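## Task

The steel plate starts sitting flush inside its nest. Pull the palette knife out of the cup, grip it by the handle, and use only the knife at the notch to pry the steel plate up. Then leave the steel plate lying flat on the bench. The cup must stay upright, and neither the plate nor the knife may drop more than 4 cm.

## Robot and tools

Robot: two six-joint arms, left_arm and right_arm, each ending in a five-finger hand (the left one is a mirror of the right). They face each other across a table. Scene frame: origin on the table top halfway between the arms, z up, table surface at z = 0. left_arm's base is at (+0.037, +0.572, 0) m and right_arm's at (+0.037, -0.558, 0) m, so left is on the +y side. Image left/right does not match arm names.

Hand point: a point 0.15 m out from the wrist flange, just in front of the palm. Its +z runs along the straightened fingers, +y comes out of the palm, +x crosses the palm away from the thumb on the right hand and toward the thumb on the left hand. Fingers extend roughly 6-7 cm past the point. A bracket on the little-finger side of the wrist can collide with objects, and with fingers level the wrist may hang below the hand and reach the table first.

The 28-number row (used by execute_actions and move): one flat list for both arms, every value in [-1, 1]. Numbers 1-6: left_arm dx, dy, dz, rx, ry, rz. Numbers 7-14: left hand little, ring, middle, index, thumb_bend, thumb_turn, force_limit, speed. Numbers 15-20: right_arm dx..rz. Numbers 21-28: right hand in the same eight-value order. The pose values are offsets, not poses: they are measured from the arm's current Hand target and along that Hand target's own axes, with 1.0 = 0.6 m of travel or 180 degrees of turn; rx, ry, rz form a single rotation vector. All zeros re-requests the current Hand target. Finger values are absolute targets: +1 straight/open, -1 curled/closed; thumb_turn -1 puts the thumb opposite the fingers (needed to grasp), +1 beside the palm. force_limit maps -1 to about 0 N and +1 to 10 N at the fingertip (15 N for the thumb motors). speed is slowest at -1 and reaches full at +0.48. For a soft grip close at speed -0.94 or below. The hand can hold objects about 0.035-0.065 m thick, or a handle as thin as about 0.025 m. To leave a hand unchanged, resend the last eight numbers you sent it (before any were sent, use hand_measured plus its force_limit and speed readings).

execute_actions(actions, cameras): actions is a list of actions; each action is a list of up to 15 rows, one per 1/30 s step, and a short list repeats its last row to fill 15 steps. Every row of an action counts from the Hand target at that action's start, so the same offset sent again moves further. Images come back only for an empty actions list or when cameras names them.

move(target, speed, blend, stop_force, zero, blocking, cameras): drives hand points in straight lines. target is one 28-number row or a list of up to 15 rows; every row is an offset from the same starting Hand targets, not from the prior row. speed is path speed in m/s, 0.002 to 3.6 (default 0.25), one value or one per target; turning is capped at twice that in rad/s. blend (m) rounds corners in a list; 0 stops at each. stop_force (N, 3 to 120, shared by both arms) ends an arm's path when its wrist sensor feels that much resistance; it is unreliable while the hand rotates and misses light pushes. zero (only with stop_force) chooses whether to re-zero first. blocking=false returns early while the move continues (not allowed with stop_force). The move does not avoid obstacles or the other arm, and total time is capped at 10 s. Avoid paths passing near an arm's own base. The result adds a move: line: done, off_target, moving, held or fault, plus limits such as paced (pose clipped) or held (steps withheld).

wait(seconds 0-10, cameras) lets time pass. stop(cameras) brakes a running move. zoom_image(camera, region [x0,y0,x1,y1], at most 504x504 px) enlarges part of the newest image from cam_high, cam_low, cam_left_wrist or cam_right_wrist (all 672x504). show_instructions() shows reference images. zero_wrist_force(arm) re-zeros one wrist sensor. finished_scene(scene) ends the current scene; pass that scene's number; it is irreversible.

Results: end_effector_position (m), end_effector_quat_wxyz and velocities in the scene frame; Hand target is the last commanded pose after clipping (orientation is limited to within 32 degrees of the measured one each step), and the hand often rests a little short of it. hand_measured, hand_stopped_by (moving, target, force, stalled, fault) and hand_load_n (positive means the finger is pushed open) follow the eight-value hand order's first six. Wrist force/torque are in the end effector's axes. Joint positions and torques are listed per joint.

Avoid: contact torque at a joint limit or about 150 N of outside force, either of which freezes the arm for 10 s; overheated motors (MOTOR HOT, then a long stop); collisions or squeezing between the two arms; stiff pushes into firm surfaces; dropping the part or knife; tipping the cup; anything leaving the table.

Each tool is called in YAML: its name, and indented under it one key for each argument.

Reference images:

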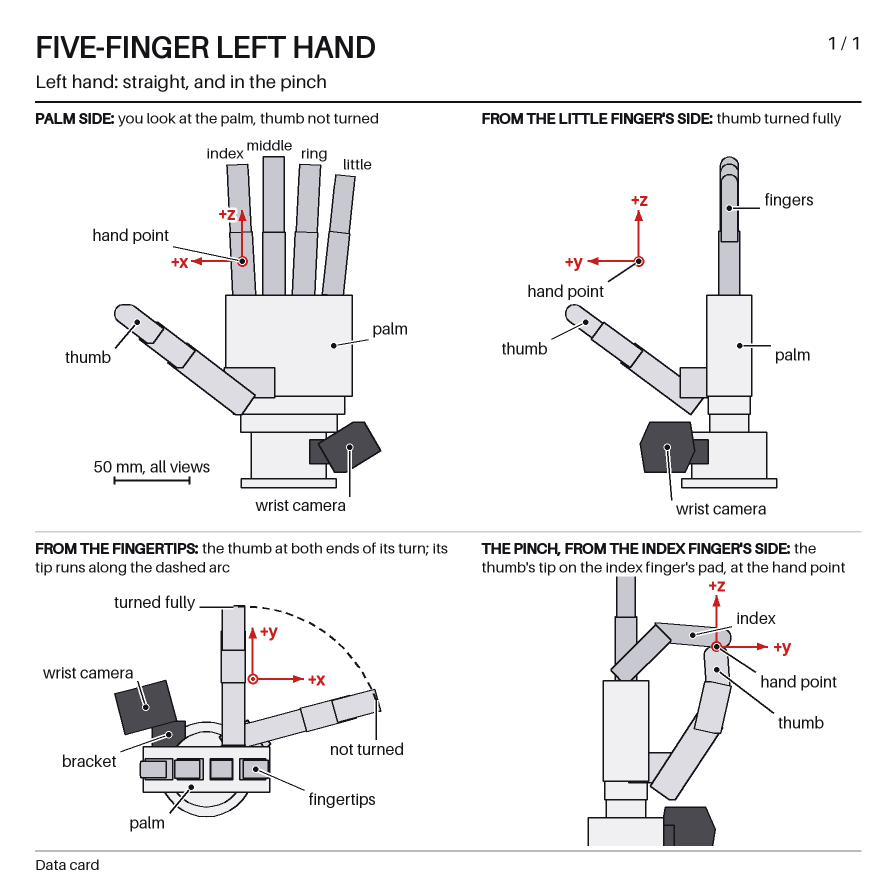

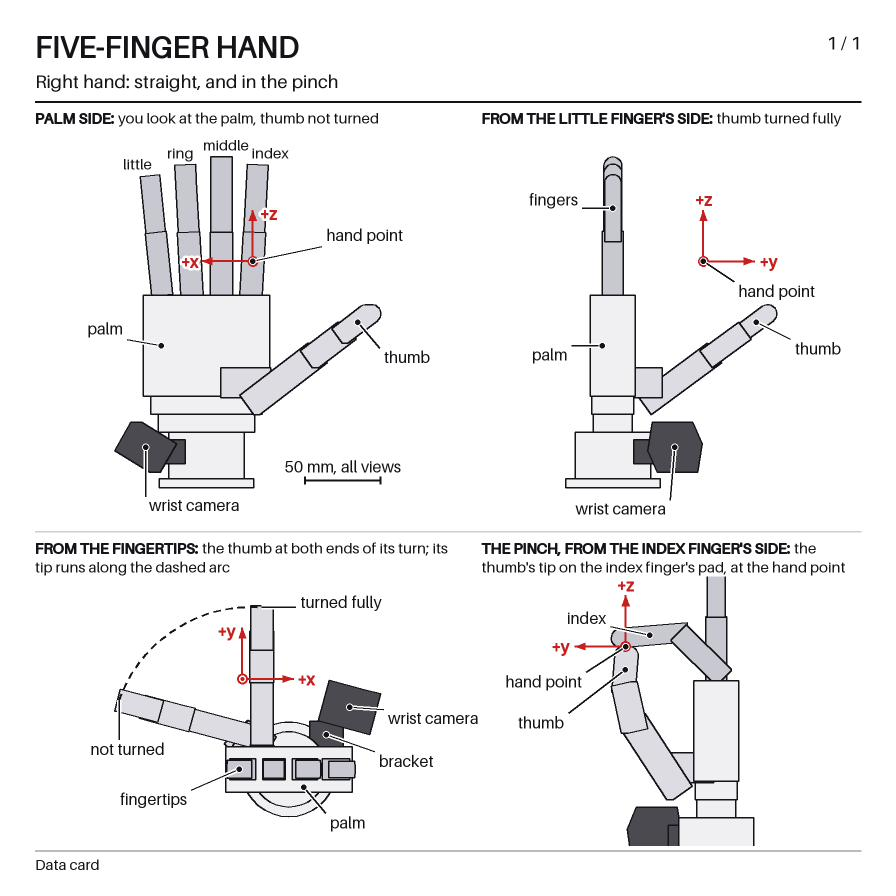

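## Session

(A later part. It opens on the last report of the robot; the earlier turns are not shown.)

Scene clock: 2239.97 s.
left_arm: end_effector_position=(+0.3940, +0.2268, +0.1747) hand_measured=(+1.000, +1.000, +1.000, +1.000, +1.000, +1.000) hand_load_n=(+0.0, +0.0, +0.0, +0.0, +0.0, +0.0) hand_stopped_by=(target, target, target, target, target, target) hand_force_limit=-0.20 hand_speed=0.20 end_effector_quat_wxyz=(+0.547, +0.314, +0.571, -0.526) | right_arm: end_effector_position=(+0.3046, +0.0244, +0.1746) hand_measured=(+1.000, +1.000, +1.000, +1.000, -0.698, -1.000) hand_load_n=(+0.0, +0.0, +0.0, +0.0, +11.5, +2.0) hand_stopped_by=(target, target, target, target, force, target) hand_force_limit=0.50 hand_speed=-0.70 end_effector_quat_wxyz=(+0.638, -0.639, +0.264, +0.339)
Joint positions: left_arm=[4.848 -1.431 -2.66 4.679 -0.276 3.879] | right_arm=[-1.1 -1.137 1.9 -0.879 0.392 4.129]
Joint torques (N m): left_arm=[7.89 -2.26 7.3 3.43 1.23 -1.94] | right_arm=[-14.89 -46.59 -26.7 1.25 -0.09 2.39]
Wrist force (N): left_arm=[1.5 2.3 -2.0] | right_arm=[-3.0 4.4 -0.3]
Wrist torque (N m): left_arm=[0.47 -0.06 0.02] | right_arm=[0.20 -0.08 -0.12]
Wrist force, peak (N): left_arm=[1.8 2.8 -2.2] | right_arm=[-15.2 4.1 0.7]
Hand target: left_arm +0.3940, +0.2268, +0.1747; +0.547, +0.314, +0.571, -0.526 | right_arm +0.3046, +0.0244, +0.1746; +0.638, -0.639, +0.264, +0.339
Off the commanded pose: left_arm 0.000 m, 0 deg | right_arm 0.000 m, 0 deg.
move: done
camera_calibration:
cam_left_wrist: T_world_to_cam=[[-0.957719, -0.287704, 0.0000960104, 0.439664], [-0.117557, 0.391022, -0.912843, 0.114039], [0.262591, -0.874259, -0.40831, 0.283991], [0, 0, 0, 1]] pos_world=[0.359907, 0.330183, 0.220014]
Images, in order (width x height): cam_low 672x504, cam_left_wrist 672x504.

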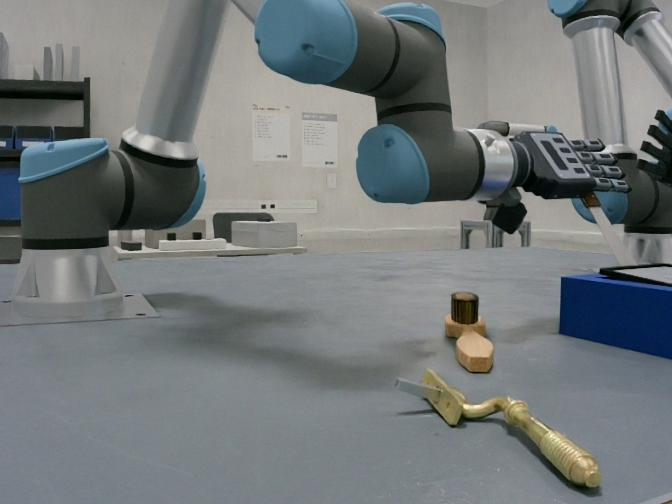

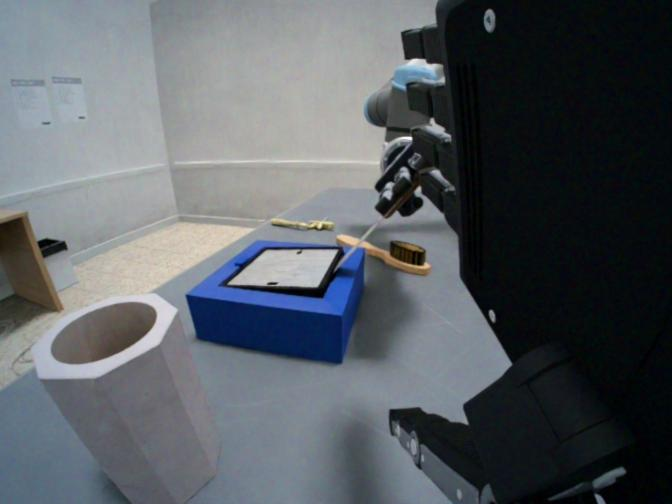

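move:
  target: [0,0,0,0,0,0,1,1,1,1,1,1,-0.2,0.2,-0.00597,-0.03018,0,0,0,0.02778,1,1,1,1,-0.98,-1,0.5,-0.7]
  speed: 0.015
  stop_force: 14
  cameras: ["cam_left_wrist","cam_low"]

zoom_image:
  camera: "cam_left_wrist"
  region: [310, 245, 360, 290]

zoom_image:
  camera: "cam_low"
  region: [552, 240, 672, 330]

Scene clock: 2258.57 s.
left_arm: end_effector_position=(+0.3940, +0.2268, +0.1747) hand_measured=(+1.000, +1.000, +1.000, +1.000, +1.000, +1.000) hand_load_n=(+0.0, +0.0, +0.0, +0.5, +0.0, +0.0) hand_stopped_by=(target, target, target, target, target, target) hand_force_limit=-0.20 hand_speed=0.20 end_effector_quat_wxyz=(+0.547, +0.314, +0.571, -0.526) | right_arm: end_effector_position=(+0.3163, +0.0248, +0.1889) hand_measured=(+1.000, +1.000, +1.000, +1.000, -0.698, -1.000) hand_load_n=(+0.0, +0.0, +0.0, +0.0, +12.5, +2.5) hand_stopped_by=(target, target, target, target, force, target) hand_force_limit=0.50 hand_speed=-0.70 end_effector_quat_wxyz=(+0.623, -0.627, +0.292, +0.366)
Joint positions: left_arm=[4.848 -1.431 -2.66 4.679 -0.276 3.879] | right_arm=[-1.111 -1.133 1.864 -0.85 0.381 4.219]
Joint torques (N m): left_arm=[8.82 -2.35 7.14 3.36 1.09 -1.78] | right_arm=[-14.95 -24.03 -27.34 1.48 0.07 2.37]
Wrist force (N): left_arm=[1.5 2.4 -2.0] | right_arm=[-5.7 4.9 0.2]
Wrist torque (N m): left_arm=[0.48 -0.04 0.01] | right_arm=[0.15 -0.02 -0.23]
Wrist force, peak (N): left_arm=[1.7 2.6 -2.4] | right_arm=[-6.9 5.2 0.1]
Hand target: left_arm +0.3940, +0.2268, +0.1747; +0.547, +0.314, +0.571, -0.526 | right_arm +0.3163, +0.0248, +0.1889; +0.623, -0.627, +0.292, +0.366
Off the commanded pose: left_arm 0.000 m, 0 deg | right_arm 0.000 m, 0 deg.
move: done
camera_calibration:
cam_left_wrist: T_world_to_cam=[[-0.957719, -0.287704, 0.0000960104, 0.439664], [-0.117557, 0.391022, -0.912843, 0.114039], [0.262591, -0.874259, -0.40831, 0.283991], [0, 0, 0, 1]] pos_world=[0.359907, 0.330183, 0.220014]
Images, in order (width x height): cam_low 672x504, cam_left_wrist 672x504.

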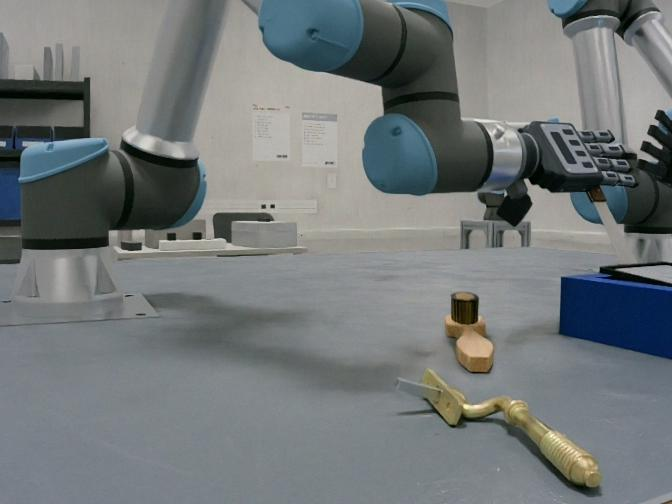

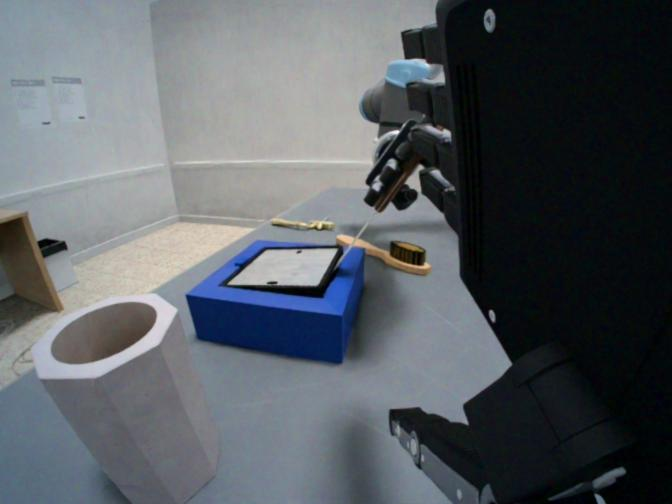

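Scaled by 10.080 from the camera's 672x504 image, which has a finer 960x720 frame.

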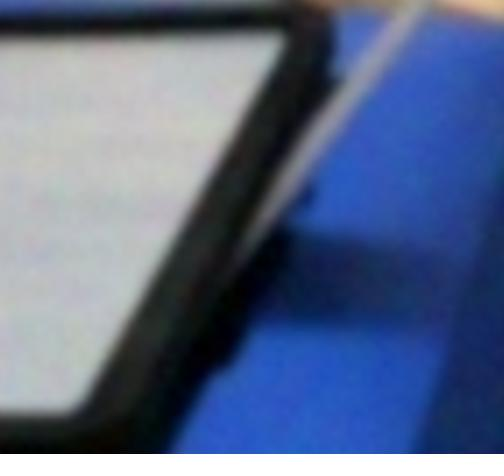

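Scaled by 4.200 from the camera's 672x504 image, which has a finer 960x720 frame.

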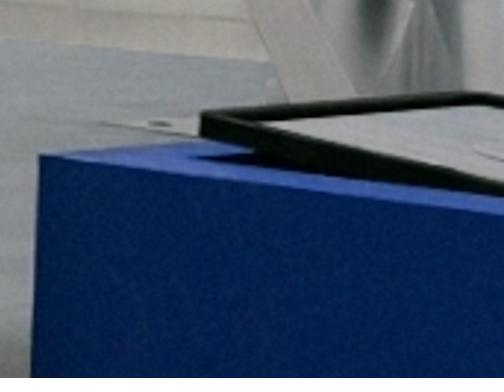

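move:
  target: [0,0,0,0,0,0,1,1,1,1,1,1,-0.2,0.2,-0.00597,-0.03018,0,0,0,0.02778,1,1,1,1,-0.98,-1,0.5,-0.7]
  speed: 0.015
  stop_force: 14
  cameras: ["cam_left_wrist","cam_low"]

zoom_image:
  camera: "cam_left_wrist"
  region: [300, 235, 360, 290]

zoom_image:
  camera: "cam_low"
  region: [552, 240, 672, 330]

Scene clock: 2273.67 s.
left_arm: end_effector_position=(+0.3940, +0.2268, +0.1747) hand_measured=(+1.000, +1.000, +1.000, +1.000, +1.000, +1.000) hand_load_n=(+0.0, +0.0, +0.0, +0.0, +0.0, +0.5) hand_stopped_by=(target, target, target, target, target, target) hand_force_limit=-0.20 hand_speed=0.20 end_effector_quat_wxyz=(+0.547, +0.314, +0.571, -0.526) | right_arm: end_effector_position=(+0.3291, +0.0255, +0.2021) hand_measured=(+1.000, +1.000, +1.000, +1.000, -0.698, -1.000) hand_load_n=(+0.0, +0.0, +0.0, +0.5, +13.5, +3.0) hand_stopped_by=(target, target, target, target, force, target) hand_force_limit=0.50 hand_speed=-0.70 end_effector_quat_wxyz=(+0.606, -0.613, +0.319, +0.393)
Joint positions: left_arm=[4.848 -1.431 -2.66 4.679 -0.276 3.879] | right_arm=[-1.121 -1.125 1.827 -0.824 0.371 4.31]
Joint torques (N m): left_arm=[6.79 -0.89 7.92 3.36 1.13 -1.87] | right_arm=[-16.06 -23.62 -26.95 1.43 0.39 2.16]
Wrist force (N): left_arm=[1.5 2.2 -2.2] | right_arm=[-7.7 5.4 0.3]
Wrist torque (N m): left_arm=[0.46 -0.05 0.01] | right_arm=[0.17 -0.06 -0.25]
Wrist force, peak (N): left_arm=[2.0 2.2 -2.3] | right_arm=[-11.7 5.3 0.7]
Hand target: left_arm +0.3940, +0.2268, +0.1747; +0.547, +0.314, +0.571, -0.526 | right_arm +0.3291, +0.0255, +0.2021; +0.606, -0.613, +0.319, +0.393
Off the commanded pose: left_arm 0.000 m, 0 deg | right_arm 0.000 m, 0 deg.
move: done
camera_calibration:
cam_left_wrist: T_world_to_cam=[[-0.957719, -0.287704, 0.0000960104, 0.439664], [-0.117557, 0.391022, -0.912843, 0.114039], [0.262591, -0.874259, -0.40831, 0.283991], [0, 0, 0, 1]] pos_world=[0.359907, 0.330183, 0.220014]
Images, in order (width x height): cam_low 672x504, cam_left_wrist 672x504.

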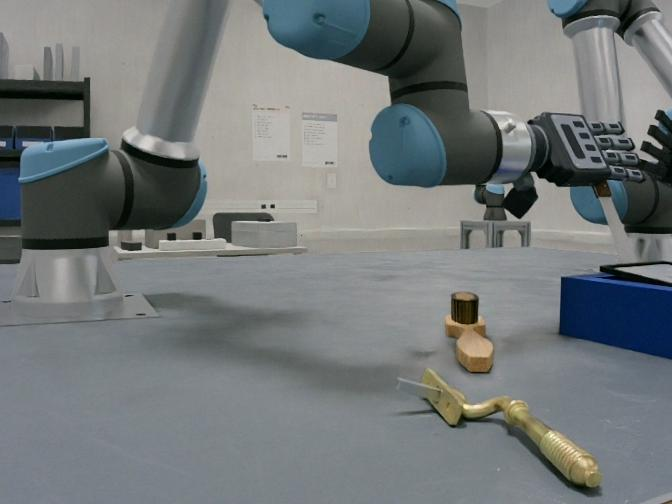

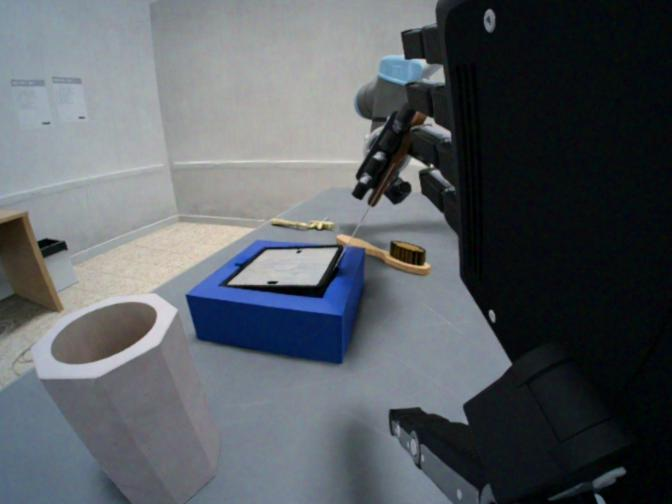

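Scaled by 8.400 from the camera's 672x504 image, which has a finer 960x720 frame.

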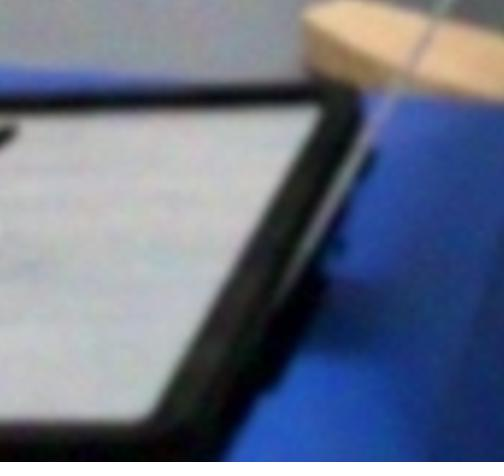

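Scaled by 4.200 from the camera's 672x504 image, which has a finer 960x720 frame.

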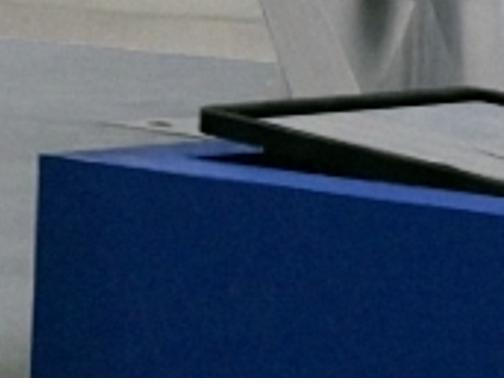

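zoom_image:
  camera: "cam_left_wrist"
  region: [340, 110, 440, 260]

Scaled by 3.360 from the camera's 672x504 image, which has a finer 960x720 frame.

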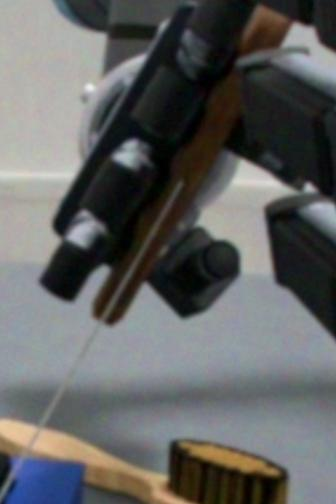

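move:
  target: [0,0,0,0,0,0,1,1,1,1,1,1,-0.2,0.2,0,0,0,0,0,0,1,1,1,1,-1.0,-1,1.0,-0.9]
  speed: 0.02

Scene clock: 2323.07 s.
left_arm: end_effector_position=(+0.3940, +0.2268, +0.1747) hand_measured=(+1.000, +1.000, +1.000, +1.000, +1.000, +1.000) hand_load_n=(+0.0, +0.0, +0.0, +0.0, +0.0, +0.0) hand_stopped_by=(target, target, target, target, target, target) hand_force_limit=-0.20 hand_speed=0.20 end_effector_quat_wxyz=(+0.547, +0.314, +0.571, -0.526) | right_arm: end_effector_position=(+0.3291, +0.0255, +0.2021) hand_measured=(+1.000, +1.000, +1.000, +1.000, -0.698, -1.000) hand_load_n=(+0.0, +0.0, +0.0, +0.5, +14.0, +3.0) hand_stopped_by=(target, target, target, target, force, target) hand_force_limit=1.00 hand_speed=-0.90 end_effector_quat_wxyz=(+0.606, -0.613, +0.319, +0.393)
Joint positions: left_arm=[4.848 -1.431 -2.66 4.679 -0.276 3.879] | right_arm=[-1.121 -1.125 1.827 -0.824 0.371 4.31]
Joint torques (N m): left_arm=[6.58 -1.94 7.11 3.06 1.02 -1.96] | right_arm=[-16.1 -22.32 -27.05 1.35 0.54 2.33]
Wrist force (N): left_arm=[1.3 2.3 -2.0] | right_arm=[-8.3 5.5 0.0]
Wrist torque (N m): left_arm=[0.47 -0.02 0.00] | right_arm=[0.21 0.04 -0.27]
Wrist force, peak (N): left_arm=[1.6 2.7 -2.3] | right_arm=[-8.3 5.7 0.2]
Hand target: left_arm +0.3940, +0.2268, +0.1747; +0.547, +0.314, +0.571, -0.526 | right_arm +0.3291, +0.0255, +0.2021; +0.606, -0.613, +0.319, +0.393
Off the commanded pose: left_arm 0.000 m, 0 deg | right_arm 0.000 m, 0 deg.
move: done

move:
  target: [0,0,0,0,0,0,1,1,1,1,1,1,-0.2,0.2,-0.00498,-0.0241,0,0,0,0.02222,1,1,1,1,-1.0,-1,1.0,-0.9]
  speed: 0.012
  stop_force: 14
  cameras: ["cam_left_wrist","cam_low"]

zoom_image:
  camera: "cam_left_wrist"
  region: [300, 235, 360, 290]

zoom_image:
  camera: "cam_low"
  region: [552, 240, 672, 330]

Scene clock: 2335.40 s.
left_arm: end_effector_position=(+0.3940, +0.2268, +0.1747) hand_measured=(+1.000, +1.000, +1.000, +1.000, +1.000, +1.000) hand_load_n=(+0.0, +0.0, +0.0, +0.0, +0.0, +0.0) hand_stopped_by=(target, target, target, target, target, target) hand_force_limit=-0.20 hand_speed=0.20 end_effector_quat_wxyz=(+0.547, +0.314, +0.571, -0.526) | right_arm: end_effector_position=(+0.3402, +0.0261, +0.2118) hand_measured=(+1.000, +1.000, +1.000, +1.000, -0.698, -1.000) hand_load_n=(-0.5, -0.5, +0.0, +0.5, +14.5, +3.5) hand_stopped_by=(target, target, target, target, force, target) hand_force_limit=1.00 hand_speed=-0.90 end_effector_quat_wxyz=(+0.592, -0.602, +0.340, +0.414)
Joint positions: left_arm=[4.848 -1.431 -2.66 4.679 -0.276 3.879] | right_arm=[-1.13 -1.116 1.796 -0.804 0.362 4.383]
Joint torques (N m): left_arm=[7.08 -2.25 7.26 3.23 1 -1.84] | right_arm=[-14.64 -24.15 -26.67 1.38 0.01 2.2]
Wrist force (N): left_arm=[1.4 2.1 -2.2] | right_arm=[-5.2 5.3 0.0]
Wrist torque (N m): left_arm=[0.45 -0.04 0.02] | right_arm=[0.21 -0.06 -0.08]
Wrist force, peak (N): left_arm=[1.5 2.6 -2.4] | right_arm=[-10.2 5.5 0.2]
Hand target: left_arm +0.3940, +0.2268, +0.1747; +0.547, +0.314, +0.571, -0.526 | right_arm +0.3402, +0.0261, +0.2118; +0.592, -0.602, +0.340, +0.414
Off the commanded pose: left_arm 0.000 m, 0 deg | right_arm 0.000 m, 0 deg.
move: done
camera_calibration:
cam_left_wrist: T_world_to_cam=[[-0.957719, -0.287704, 0.0000960104, 0.439664], [-0.117557, 0.391022, -0.912843, 0.114039], [0.262591, -0.874259, -0.40831, 0.283991], [0, 0, 0, 1]] pos_world=[0.359907, 0.330183, 0.220014]
Images, in order (width x height): cam_low 672x504, cam_left_wrist 672x504.

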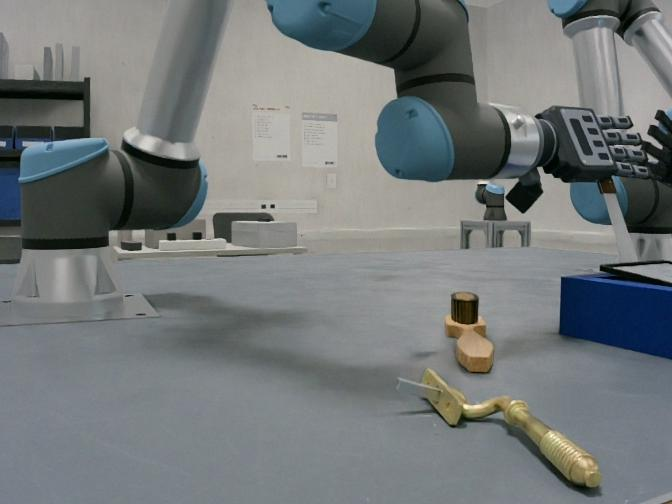

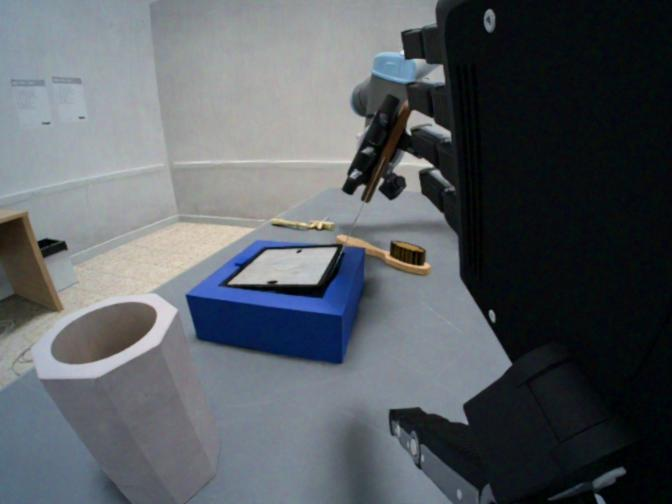

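Scaled by 8.400 from the camera's 672x504 image, which has a finer 960x720 frame.

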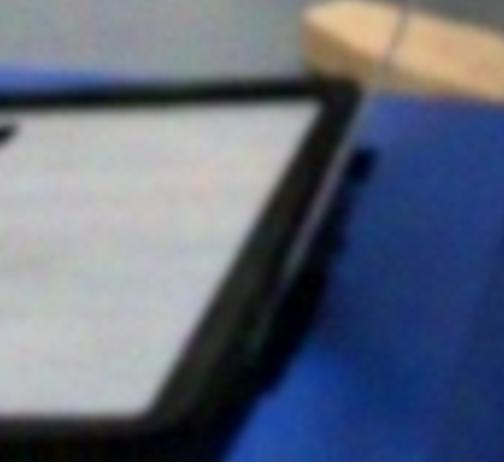

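Scaled by 4.200 from the camera's 672x504 image, which has a finer 960x720 frame.

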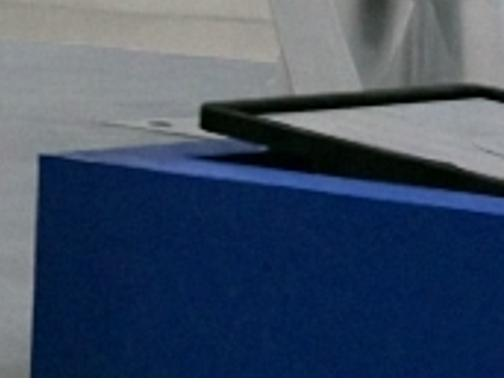

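move:
  target: [0,0,0,0,0,0,1,1,1,1,1,1,-0.2,0.2,-0.00498,-0.0241,0,0,0,0.02222,1,1,1,1,-1.0,-1,1.0,-0.9]
  speed: 0.012
  stop_force: 14
  cameras: ["cam_left_wrist","cam_low"]

zoom_image:
  camera: "cam_left_wrist"
  region: [300, 235, 360, 290]

zoom_image:
  camera: "cam_low"
  region: [552, 240, 672, 330]

Scene clock: 2350.30 s.
left_arm: end_effector_position=(+0.3940, +0.2268, +0.1747) hand_measured=(+1.000, +1.000, +1.000, +1.000, +1.000, +1.000) hand_load_n=(+0.0, +0.0, +0.0, +0.0, +0.0, +0.0) hand_stopped_by=(target, target, target, target, target, target) hand_force_limit=-0.20 hand_speed=0.20 end_effector_quat_wxyz=(+0.547, +0.314, +0.571, -0.526) | right_arm: end_effector_position=(+0.3520, +0.0268, +0.2207) hand_measured=(+1.000, +1.000, +1.000, +1.000, -0.698, -1.000) hand_load_n=(+0.0, +0.0, +0.0, +0.0, +16.0, +3.5) hand_stopped_by=(target, target, target, target, force, target) hand_force_limit=1.00 hand_speed=-0.90 end_effector_quat_wxyz=(+0.577, -0.590, +0.361, +0.434)
Joint positions: left_arm=[4.848 -1.431 -2.66 4.679 -0.276 3.879] | right_arm=[-1.138 -1.105 1.764 -0.786 0.354 4.455]
Joint torques (N m): left_arm=[8.33 -1.24 8.29 3.2 0.81 -1.82] | right_arm=[-13.74 -27.21 -29.37 1.13 -0.22 2.3]
Wrist force (N): left_arm=[1.5 2.5 -2.2] | right_arm=[-0.6 5.7 -0.4]
Wrist torque (N m): left_arm=[0.51 -0.06 0.01] | right_arm=[0.27 -0.09 0.18]
Wrist force, peak (N): left_arm=[1.2 2.9 -2.2] | right_arm=[-5.3 5.8 0.3]
Hand target: left_arm +0.3940, +0.2268, +0.1747; +0.547, +0.314, +0.571, -0.526 | right_arm +0.3520, +0.0268, +0.2207; +0.577, -0.590, +0.361, +0.434
Off the commanded pose: left_arm 0.000 m, 0 deg | right_arm 0.000 m, 0 deg.
move: done
camera_calibration:
cam_left_wrist: T_world_to_cam=[[-0.957719, -0.287704, 0.0000960104, 0.439664], [-0.117557, 0.391022, -0.912843, 0.114039], [0.262591, -0.874259, -0.40831, 0.283991], [0, 0, 0, 1]] pos_world=[0.359907, 0.330183, 0.220014]
Images, in order (width x height): cam_low 672x504, cam_left_wrist 672x504.

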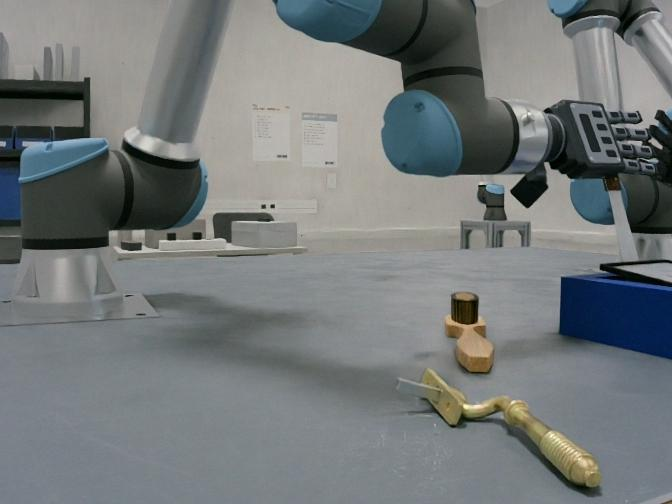

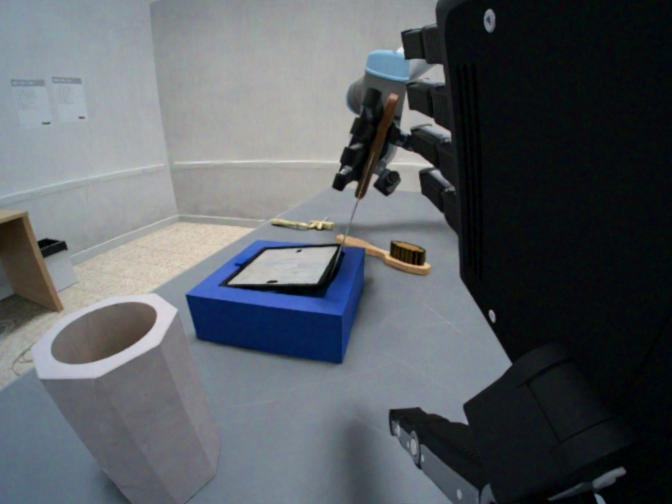

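Scaled by 8.400 from the camera's 672x504 image, which has a finer 960x720 frame.

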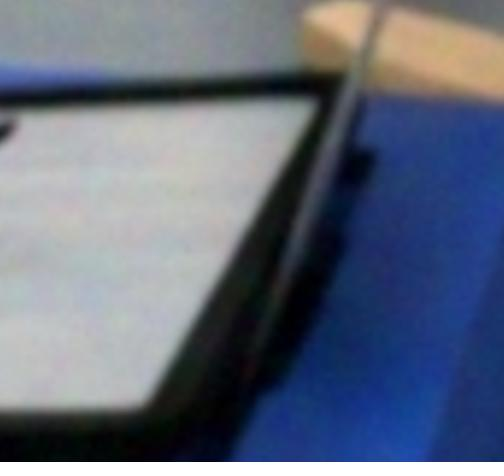

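Scaled by 4.200 from the camera's 672x504 image, which has a finer 960x720 frame.

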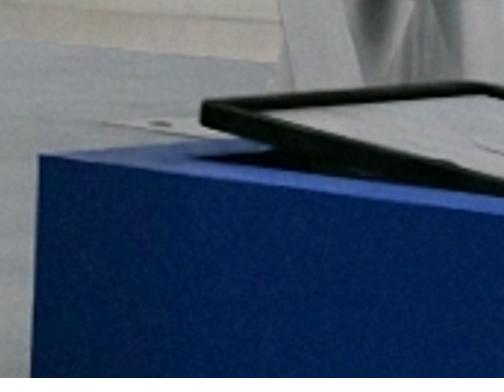

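move:
  target:
    - [0,0,0,0,0,0,1,1,1,1,1,1,-0.2,0.2,0.01059,0.03536,0,0,0,-0.03333,1,1,1,1,-1.0,-1,1.0,-0.9]
    - [0,0,0,0,0,0,1,1,1,1,1,1,-0.2,0.2,0.02482,0.06942,0,0,0,-0.06667,1,1,1,1,-1.0,-1,1.0,-0.9]
    - [0,0,0,0,0,0,1,1,1,1,1,1,-0.2,0.2,0.04252,0.10181,0,0,0,-0.1,1,1,1,1,-1.0,-1,1.0,-0.9]
  speed: 0.02
  blend: [0.005,0.005,0]
  cameras: ["cam_left_wrist"]

zoom_image:
  camera: "cam_left_wrist"
  region: [300, 235, 360, 290]

Scene clock: 2421.10 s.
left_arm: end_effector_position=(+0.3940, +0.2268, +0.1747) hand_measured=(+1.000, +1.000, +1.000, +1.000, +1.000, +1.000) hand_load_n=(+0.0, +0.0, +0.0, +0.0, +0.0, +0.0) hand_stopped_by=(target, target, target, target, target, target) hand_force_limit=-0.20 hand_speed=0.20 end_effector_quat_wxyz=(+0.547, +0.314, +0.571, -0.526) | right_arm: end_effector_position=(+0.3046, +0.0244, +0.1746) hand_measured=(+1.000, +1.000, +1.000, +1.000, -0.698, -1.000) hand_load_n=(+0.0, +0.0, +0.0, +0.0, +11.5, +2.0) hand_stopped_by=(target, target, target, target, force, target) hand_force_limit=1.00 hand_speed=-0.90 end_effector_quat_wxyz=(+0.638, -0.639, +0.264, +0.339)
Joint positions: left_arm=[4.848 -1.431 -2.66 4.679 -0.276 3.879] | right_arm=[-1.1 -1.137 1.9 -0.878 0.392 4.129]
Joint torques (N m): left_arm=[5.71 -0.96 7.53 3.26 0.8 -1.82] | right_arm=[10.23 -46.52 -7.89 -3.4 2.24 -3.34]
Wrist force (N): left_arm=[1.2 2.3 -2.0] | right_arm=[-1.2 3.9 0.0]
Wrist torque (N m): left_arm=[0.48 -0.02 0.00] | right_arm=[0.19 -0.15 0.00]
Wrist force, peak (N): left_arm=[1.6 2.5 -2.4] | right_arm=[-15.5 4.3 1.0]
Hand target: left_arm +0.3940, +0.2268, +0.1747; +0.547, +0.314, +0.571, -0.526 | right_arm +0.3046, +0.0244, +0.1746; +0.638, -0.639, +0.264, +0.339
Off the commanded pose: left_arm 0.000 m, 0 deg | right_arm 0.000 m, 0 deg.
move: done
camera_calibration:
cam_left_wrist: T_world_to_cam=[[-0.957719, -0.287704, 0.0000960104, 0.439664], [-0.117557, 0.391022, -0.912843, 0.114039], [0.262591, -0.874259, -0.40831, 0.283991], [0, 0, 0, 1]] pos_world=[0.359907, 0.330183, 0.220014]
Images, in order (width x height): cam_left_wrist 672x504.

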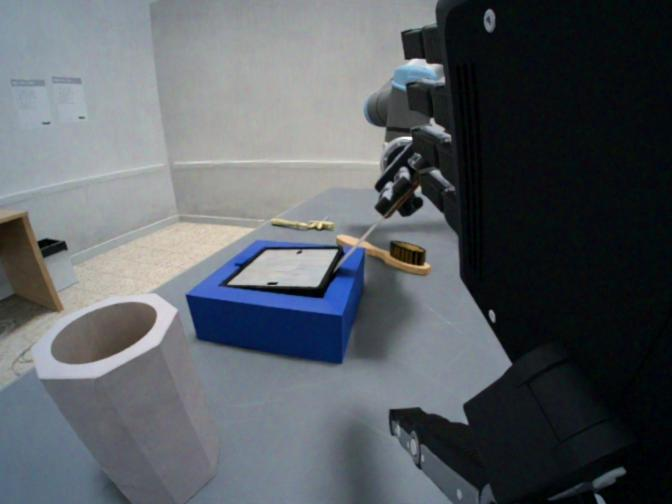

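Scaled by 8.400 from the camera's 672x504 image, which has a finer 960x720 frame.

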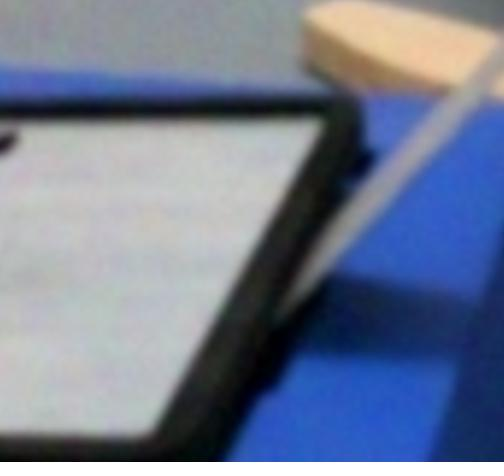

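move:
  target: [0,0,0,0,0,0,1,1,1,1,1,1,-0.2,0.2,-0.01728,0.01285,0.00016,0,0,0,1,1,1,1,-1.0,-1,1.0,-0.9]
  speed: 0.02
  cameras: ["cam_left_wrist"]

zoom_image:
  camera: "cam_left_wrist"
  region: [300, 235, 360, 290]

Scene clock: 2471.20 s.
left_arm: end_effector_position=(+0.3940, +0.2268, +0.1747) hand_measured=(+1.000, +1.000, +1.000, +1.000, +1.000, +1.000) hand_load_n=(+0.0, +0.0, +0.0, +0.0, +0.0, +0.0) hand_stopped_by=(target, target, target, target, target, target) hand_force_limit=-0.20 hand_speed=0.20 end_effector_quat_wxyz=(+0.547, +0.314, +0.571, -0.526) | right_arm: end_effector_position=(+0.2922, +0.0231, +0.1776) hand_measured=(+1.000, +1.000, +1.000, +1.000, -0.698, -1.000) hand_load_n=(+0.0, +0.0, +0.0, +0.0, +10.0, +1.0) hand_stopped_by=(target, target, target, target, force, target) hand_force_limit=1.00 hand_speed=-0.90 end_effector_quat_wxyz=(+0.638, -0.639, +0.264, +0.339)
Joint positions: left_arm=[4.848 -1.431 -2.66 4.679 -0.276 3.879] | right_arm=[-1.09 -1.16 1.926 -0.879 0.402 4.126]
Joint torques (N m): left_arm=[7.51 -1.22 7.1 2.93 0.81 -1.69] | right_arm=[12.28 -47.31 -8.61 -3.23 1.81 -3.24]
Wrist force (N): left_arm=[1.4 2.4 -2.1] | right_arm=[2.1 3.3 -0.7]
Wrist torque (N m): left_arm=[0.49 -0.04 0.01] | right_arm=[0.22 -0.13 0.04]
Wrist force, peak (N): left_arm=[1.6 2.5 -2.4] | right_arm=[-1.5 4.2 -0.4]
Hand target: left_arm +0.3940, +0.2268, +0.1747; +0.547, +0.314, +0.571, -0.526 | right_arm +0.2921, +0.0231, +0.1777; +0.638, -0.639, +0.264, +0.339
Off the commanded pose: left_arm 0.000 m, 0 deg | right_arm 0.000 m, 0 deg.
move: done
camera_calibration:
cam_left_wrist: T_world_to_cam=[[-0.957719, -0.287704, 0.0000960104, 0.439664], [-0.117557, 0.391022, -0.912843, 0.114039], [0.262591, -0.874259, -0.40831, 0.283991], [0, 0, 0, 1]] pos_world=[0.359907, 0.330183, 0.220014]
Images, in order (width x height): cam_left_wrist 672x504.

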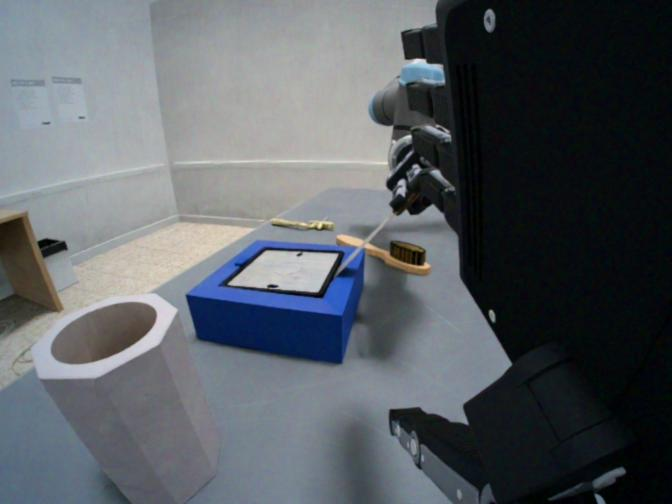

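Scaled by 8.400 from the camera's 672x504 image, which has a finer 960x720 frame.

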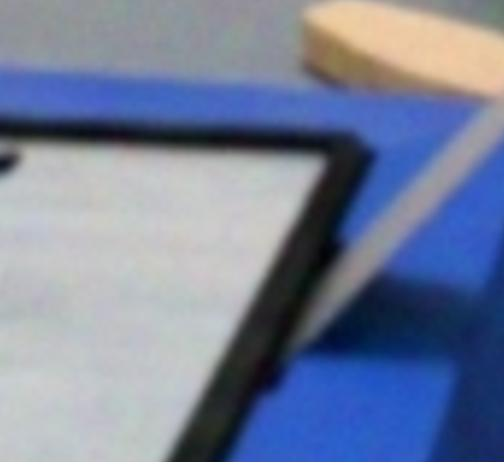

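move:
  target:
    - [0,0,0,0,0,0,1,1,1,1,1,1,-0.2,0.2,0.01046,0.03299,0,0,0,-0.03333,1,1,1,1,-1.0,-1,1.0,-0.9]
    - [0,0,0,0,0,0,1,1,1,1,1,1,-0.2,0.2,0.02432,0.06471,0,0,0,-0.06667,1,1,1,1,-1.0,-1,1.0,-0.9]
    - [0,0,0,0,0,0,1,1,1,1,1,1,-0.2,0.2,0.04141,0.09481,0,0,0,-0.1,1,1,1,1,-1.0,-1,1.0,-0.9]
    - [0,0,0,0,0,0,1,1,1,1,1,1,-0.2,0.2,0.058,0.11841,0,0,0,-0.12778,1,1,1,1,-1.0,-1,1.0,-0.9]
  speed: 0.03
  blend: [0.005,0.005,0.005,0]
  cameras: ["cam_left_wrist","cam_low","cam_high"]

zoom_image:
  camera: "cam_left_wrist"
  region: [300, 235, 360, 290]

zoom_image:
  camera: "cam_low"
  region: [552, 240, 672, 330]

Scene clock: 2491.83 s.
left_arm: end_effector_position=(+0.3940, +0.2268, +0.1747) hand_measured=(+1.000, +1.000, +1.000, +1.000, +1.000, +1.000) hand_load_n=(+0.0, +0.0, +0.0, +0.0, +0.0, +0.0) hand_stopped_by=(target, target, target, target, target, target) hand_force_limit=-0.20 hand_speed=0.20 end_effector_quat_wxyz=(+0.547, +0.314, +0.571, -0.526) | right_arm: end_effector_position=(+0.2593, +0.0232, +0.1057) hand_measured=(+1.000, +1.000, +1.000, +1.000, -0.698, -1.000) hand_load_n=(+0.0, +0.0, +0.0, +0.0, +11.5, +1.5) hand_stopped_by=(target, target, target, target, force, target) hand_force_limit=1.00 hand_speed=-0.90 end_effector_quat_wxyz=(+0.693, -0.679, +0.132, +0.205)
Joint positions: left_arm=[4.848 -1.431 -2.66 4.679 -0.276 3.879] | right_arm=[-1.046 -1.124 2.047 -1.026 0.446 3.713]
Joint torques (N m): left_arm=[6.88 -0.83 8.4 3.24 0.92 -1.69] | right_arm=[12.71 -19.03 -1.15 -1.47 1.05 -2.1]
Wrist force (N): left_arm=[1.3 2.1 -2.0] | right_arm=[1.0 -4.7 0.5]
Wrist torque (N m): left_arm=[0.44 -0.02 0.01] | right_arm=[-0.22 -0.34 -1.36]
Wrist force, peak (N): left_arm=[1.5 2.6 -2.6] | right_arm=[-5.1 2.9 -0.8]
Hand target: left_arm +0.3940, +0.2268, +0.1747; +0.547, +0.314, +0.571, -0.526 | right_arm +0.2593, +0.0232, +0.1057; +0.693, -0.679, +0.132, +0.205
Off the commanded pose: left_arm 0.000 m, 0 deg | right_arm 0.000 m, 0 deg.
move: done
camera_calibration:
cam_left_wrist: T_world_to_cam=[[-0.957719, -0.287704, 0.0000960104, 0.439664], [-0.117557, 0.391022, -0.912843, 0.114039], [0.262591, -0.874259, -0.40831, 0.283991], [0, 0, 0, 1]] pos_world=[0.359907, 0.330183, 0.220014]
Images, in order (width x height): cam_high 672x504, cam_low 672x504, cam_left_wrist 672x504.

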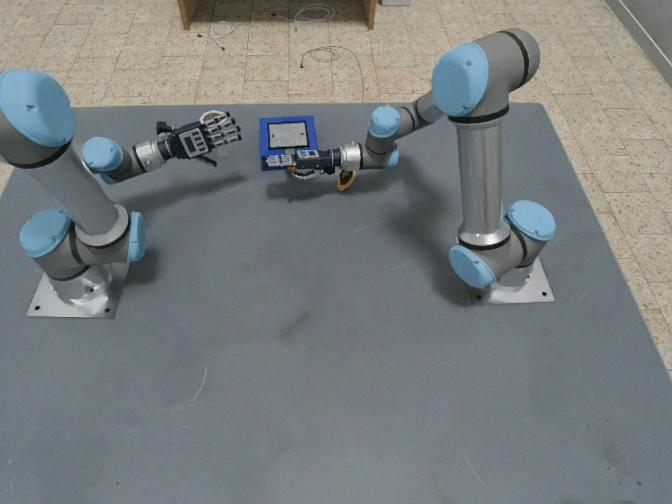

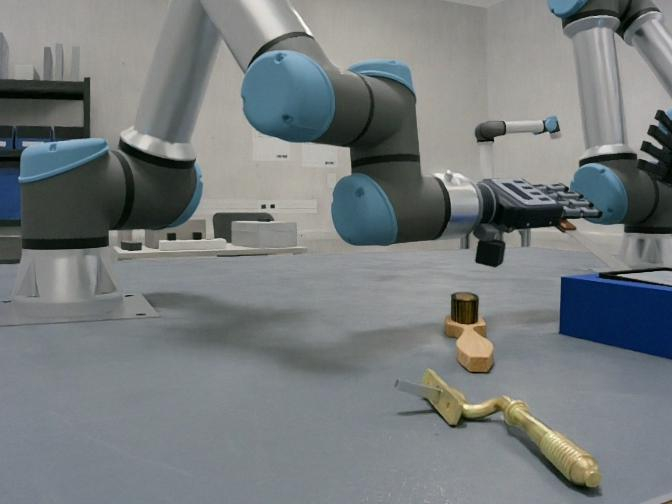

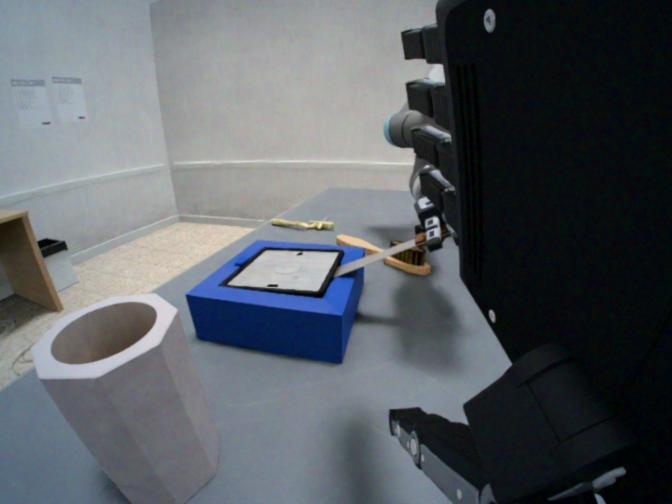

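Scaled by 8.400 from the camera's 672x504 image, which has a finer 960x720 frame.

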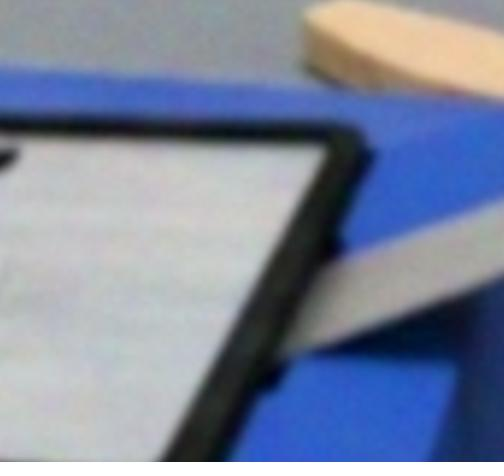

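Scaled by 4.200 from the camera's 672x504 image, which has a finer 960x720 frame.

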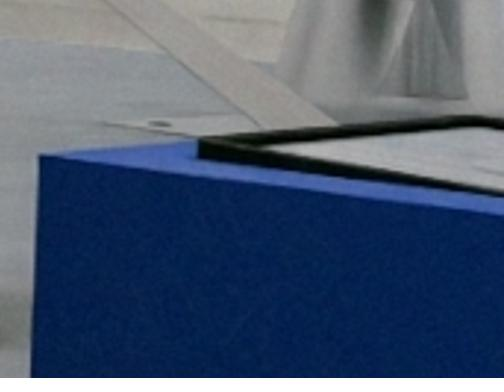

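zoom_image:
  camera: "cam_high"
  region: [250, 110, 410, 210]

zoom_image:
  camera: "cam_low"
  region: [420, 150, 672, 390]

Scaled by 3.150 from the camera's 672x504 image, which has a finer 960x720 frame.

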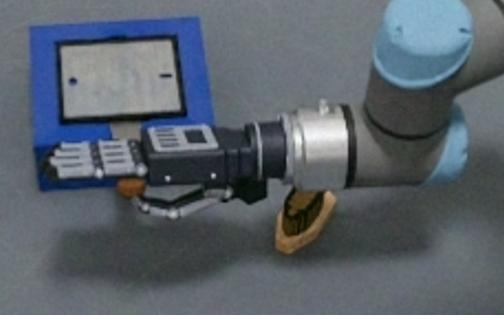

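Scaled by 2.000 from the camera's 672x504 image, which has a finer 960x720 frame.

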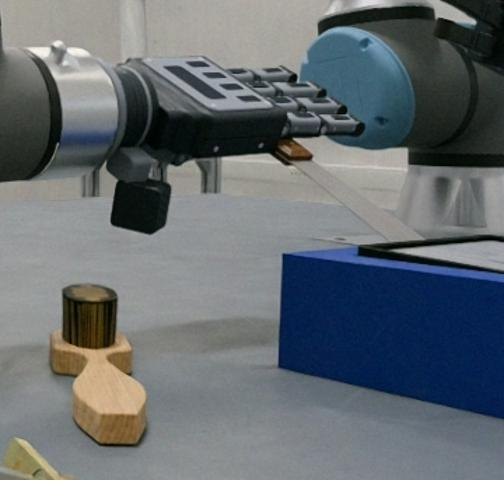

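move:
  target: [0,0,0,0,0,0,1,1,1,1,1,1,-0.2,0.2,0,-0.00667,0,0,0,0,1,1,1,1,-1.0,-1,1.0,-0.9]
  speed: 0.02
  cameras: ["cam_left_wrist"]

zoom_image:
  camera: "cam_left_wrist"
  region: [300, 220, 440, 320]

Scene clock: 2527.60 s.
left_arm: end_effector_position=(+0.3940, +0.2268, +0.1747) hand_measured=(+1.000, +1.000, +1.000, +1.000, +1.000, +1.000) hand_load_n=(+0.0, +0.0, +0.0, +0.0, +0.0, +0.0) hand_stopped_by=(target, target, target, target, target, target) hand_force_limit=-0.20 hand_speed=0.20 end_effector_quat_wxyz=(+0.547, +0.314, +0.571, -0.526) | right_arm: end_effector_position=(+0.2611, +0.0232, +0.1091) hand_measured=(+1.000, +1.000, +1.000, +1.000, -0.698, -1.000) hand_load_n=(+0.0, +0.0, -0.5, +0.0, +10.5, +1.5) hand_stopped_by=(target, target, target, target, force, target) hand_force_limit=1.00 hand_speed=-0.90 end_effector_quat_wxyz=(+0.693, -0.679, +0.132, +0.205)
Joint positions: left_arm=[4.848 -1.431 -2.66 4.679 -0.276 3.879] | right_arm=[-1.048 -1.129 2.042 -1.016 0.444 3.713]
Joint torques (N m): left_arm=[6.99 -0.59 8.13 3.1 0.81 -1.76] | right_arm=[-12.42 -46.09 -23.88 1.41 -1.1 2.17]
Wrist force (N): left_arm=[1.3 2.4 -2.2] | right_arm=[0.6 3.8 -0.3]
Wrist torque (N m): left_arm=[0.49 -0.03 0.00] | right_arm=[0.13 -0.14 0.05]
Wrist force, peak (N): left_arm=[1.7 2.5 -2.4] | right_arm=[3.3 -4.0 0.4]
Hand target: left_arm +0.3940, +0.2268, +0.1747; +0.547, +0.314, +0.571, -0.526 | right_arm +0.2612, +0.0232, +0.1092; +0.693, -0.679, +0.132, +0.205
Off the commanded pose: left_arm 0.000 m, 0 deg | right_arm 0.000 m, 0 deg.
move: done
camera_calibration:
cam_left_wrist: T_world_to_cam=[[-0.957719, -0.287704, 0.0000960104, 0.439664], [-0.117557, 0.391022, -0.912843, 0.114039], [0.262591, -0.874259, -0.40831, 0.283991], [0, 0, 0, 1]] pos_world=[0.359907, 0.330183, 0.220014]
Images, in order (width x height): cam_left_wrist 672x504.

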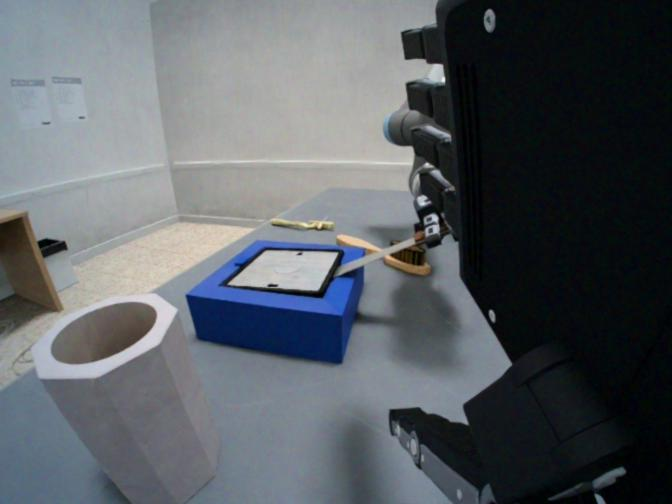

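Scaled by 3.600 from the camera's 672x504 image, which has a finer 960x720 frame.

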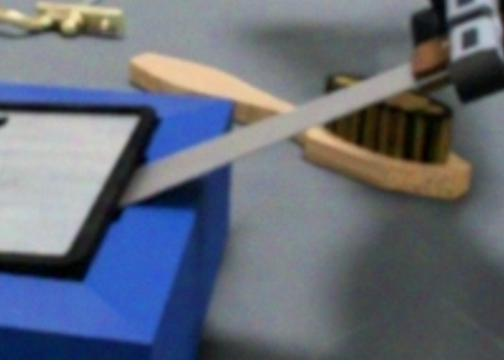

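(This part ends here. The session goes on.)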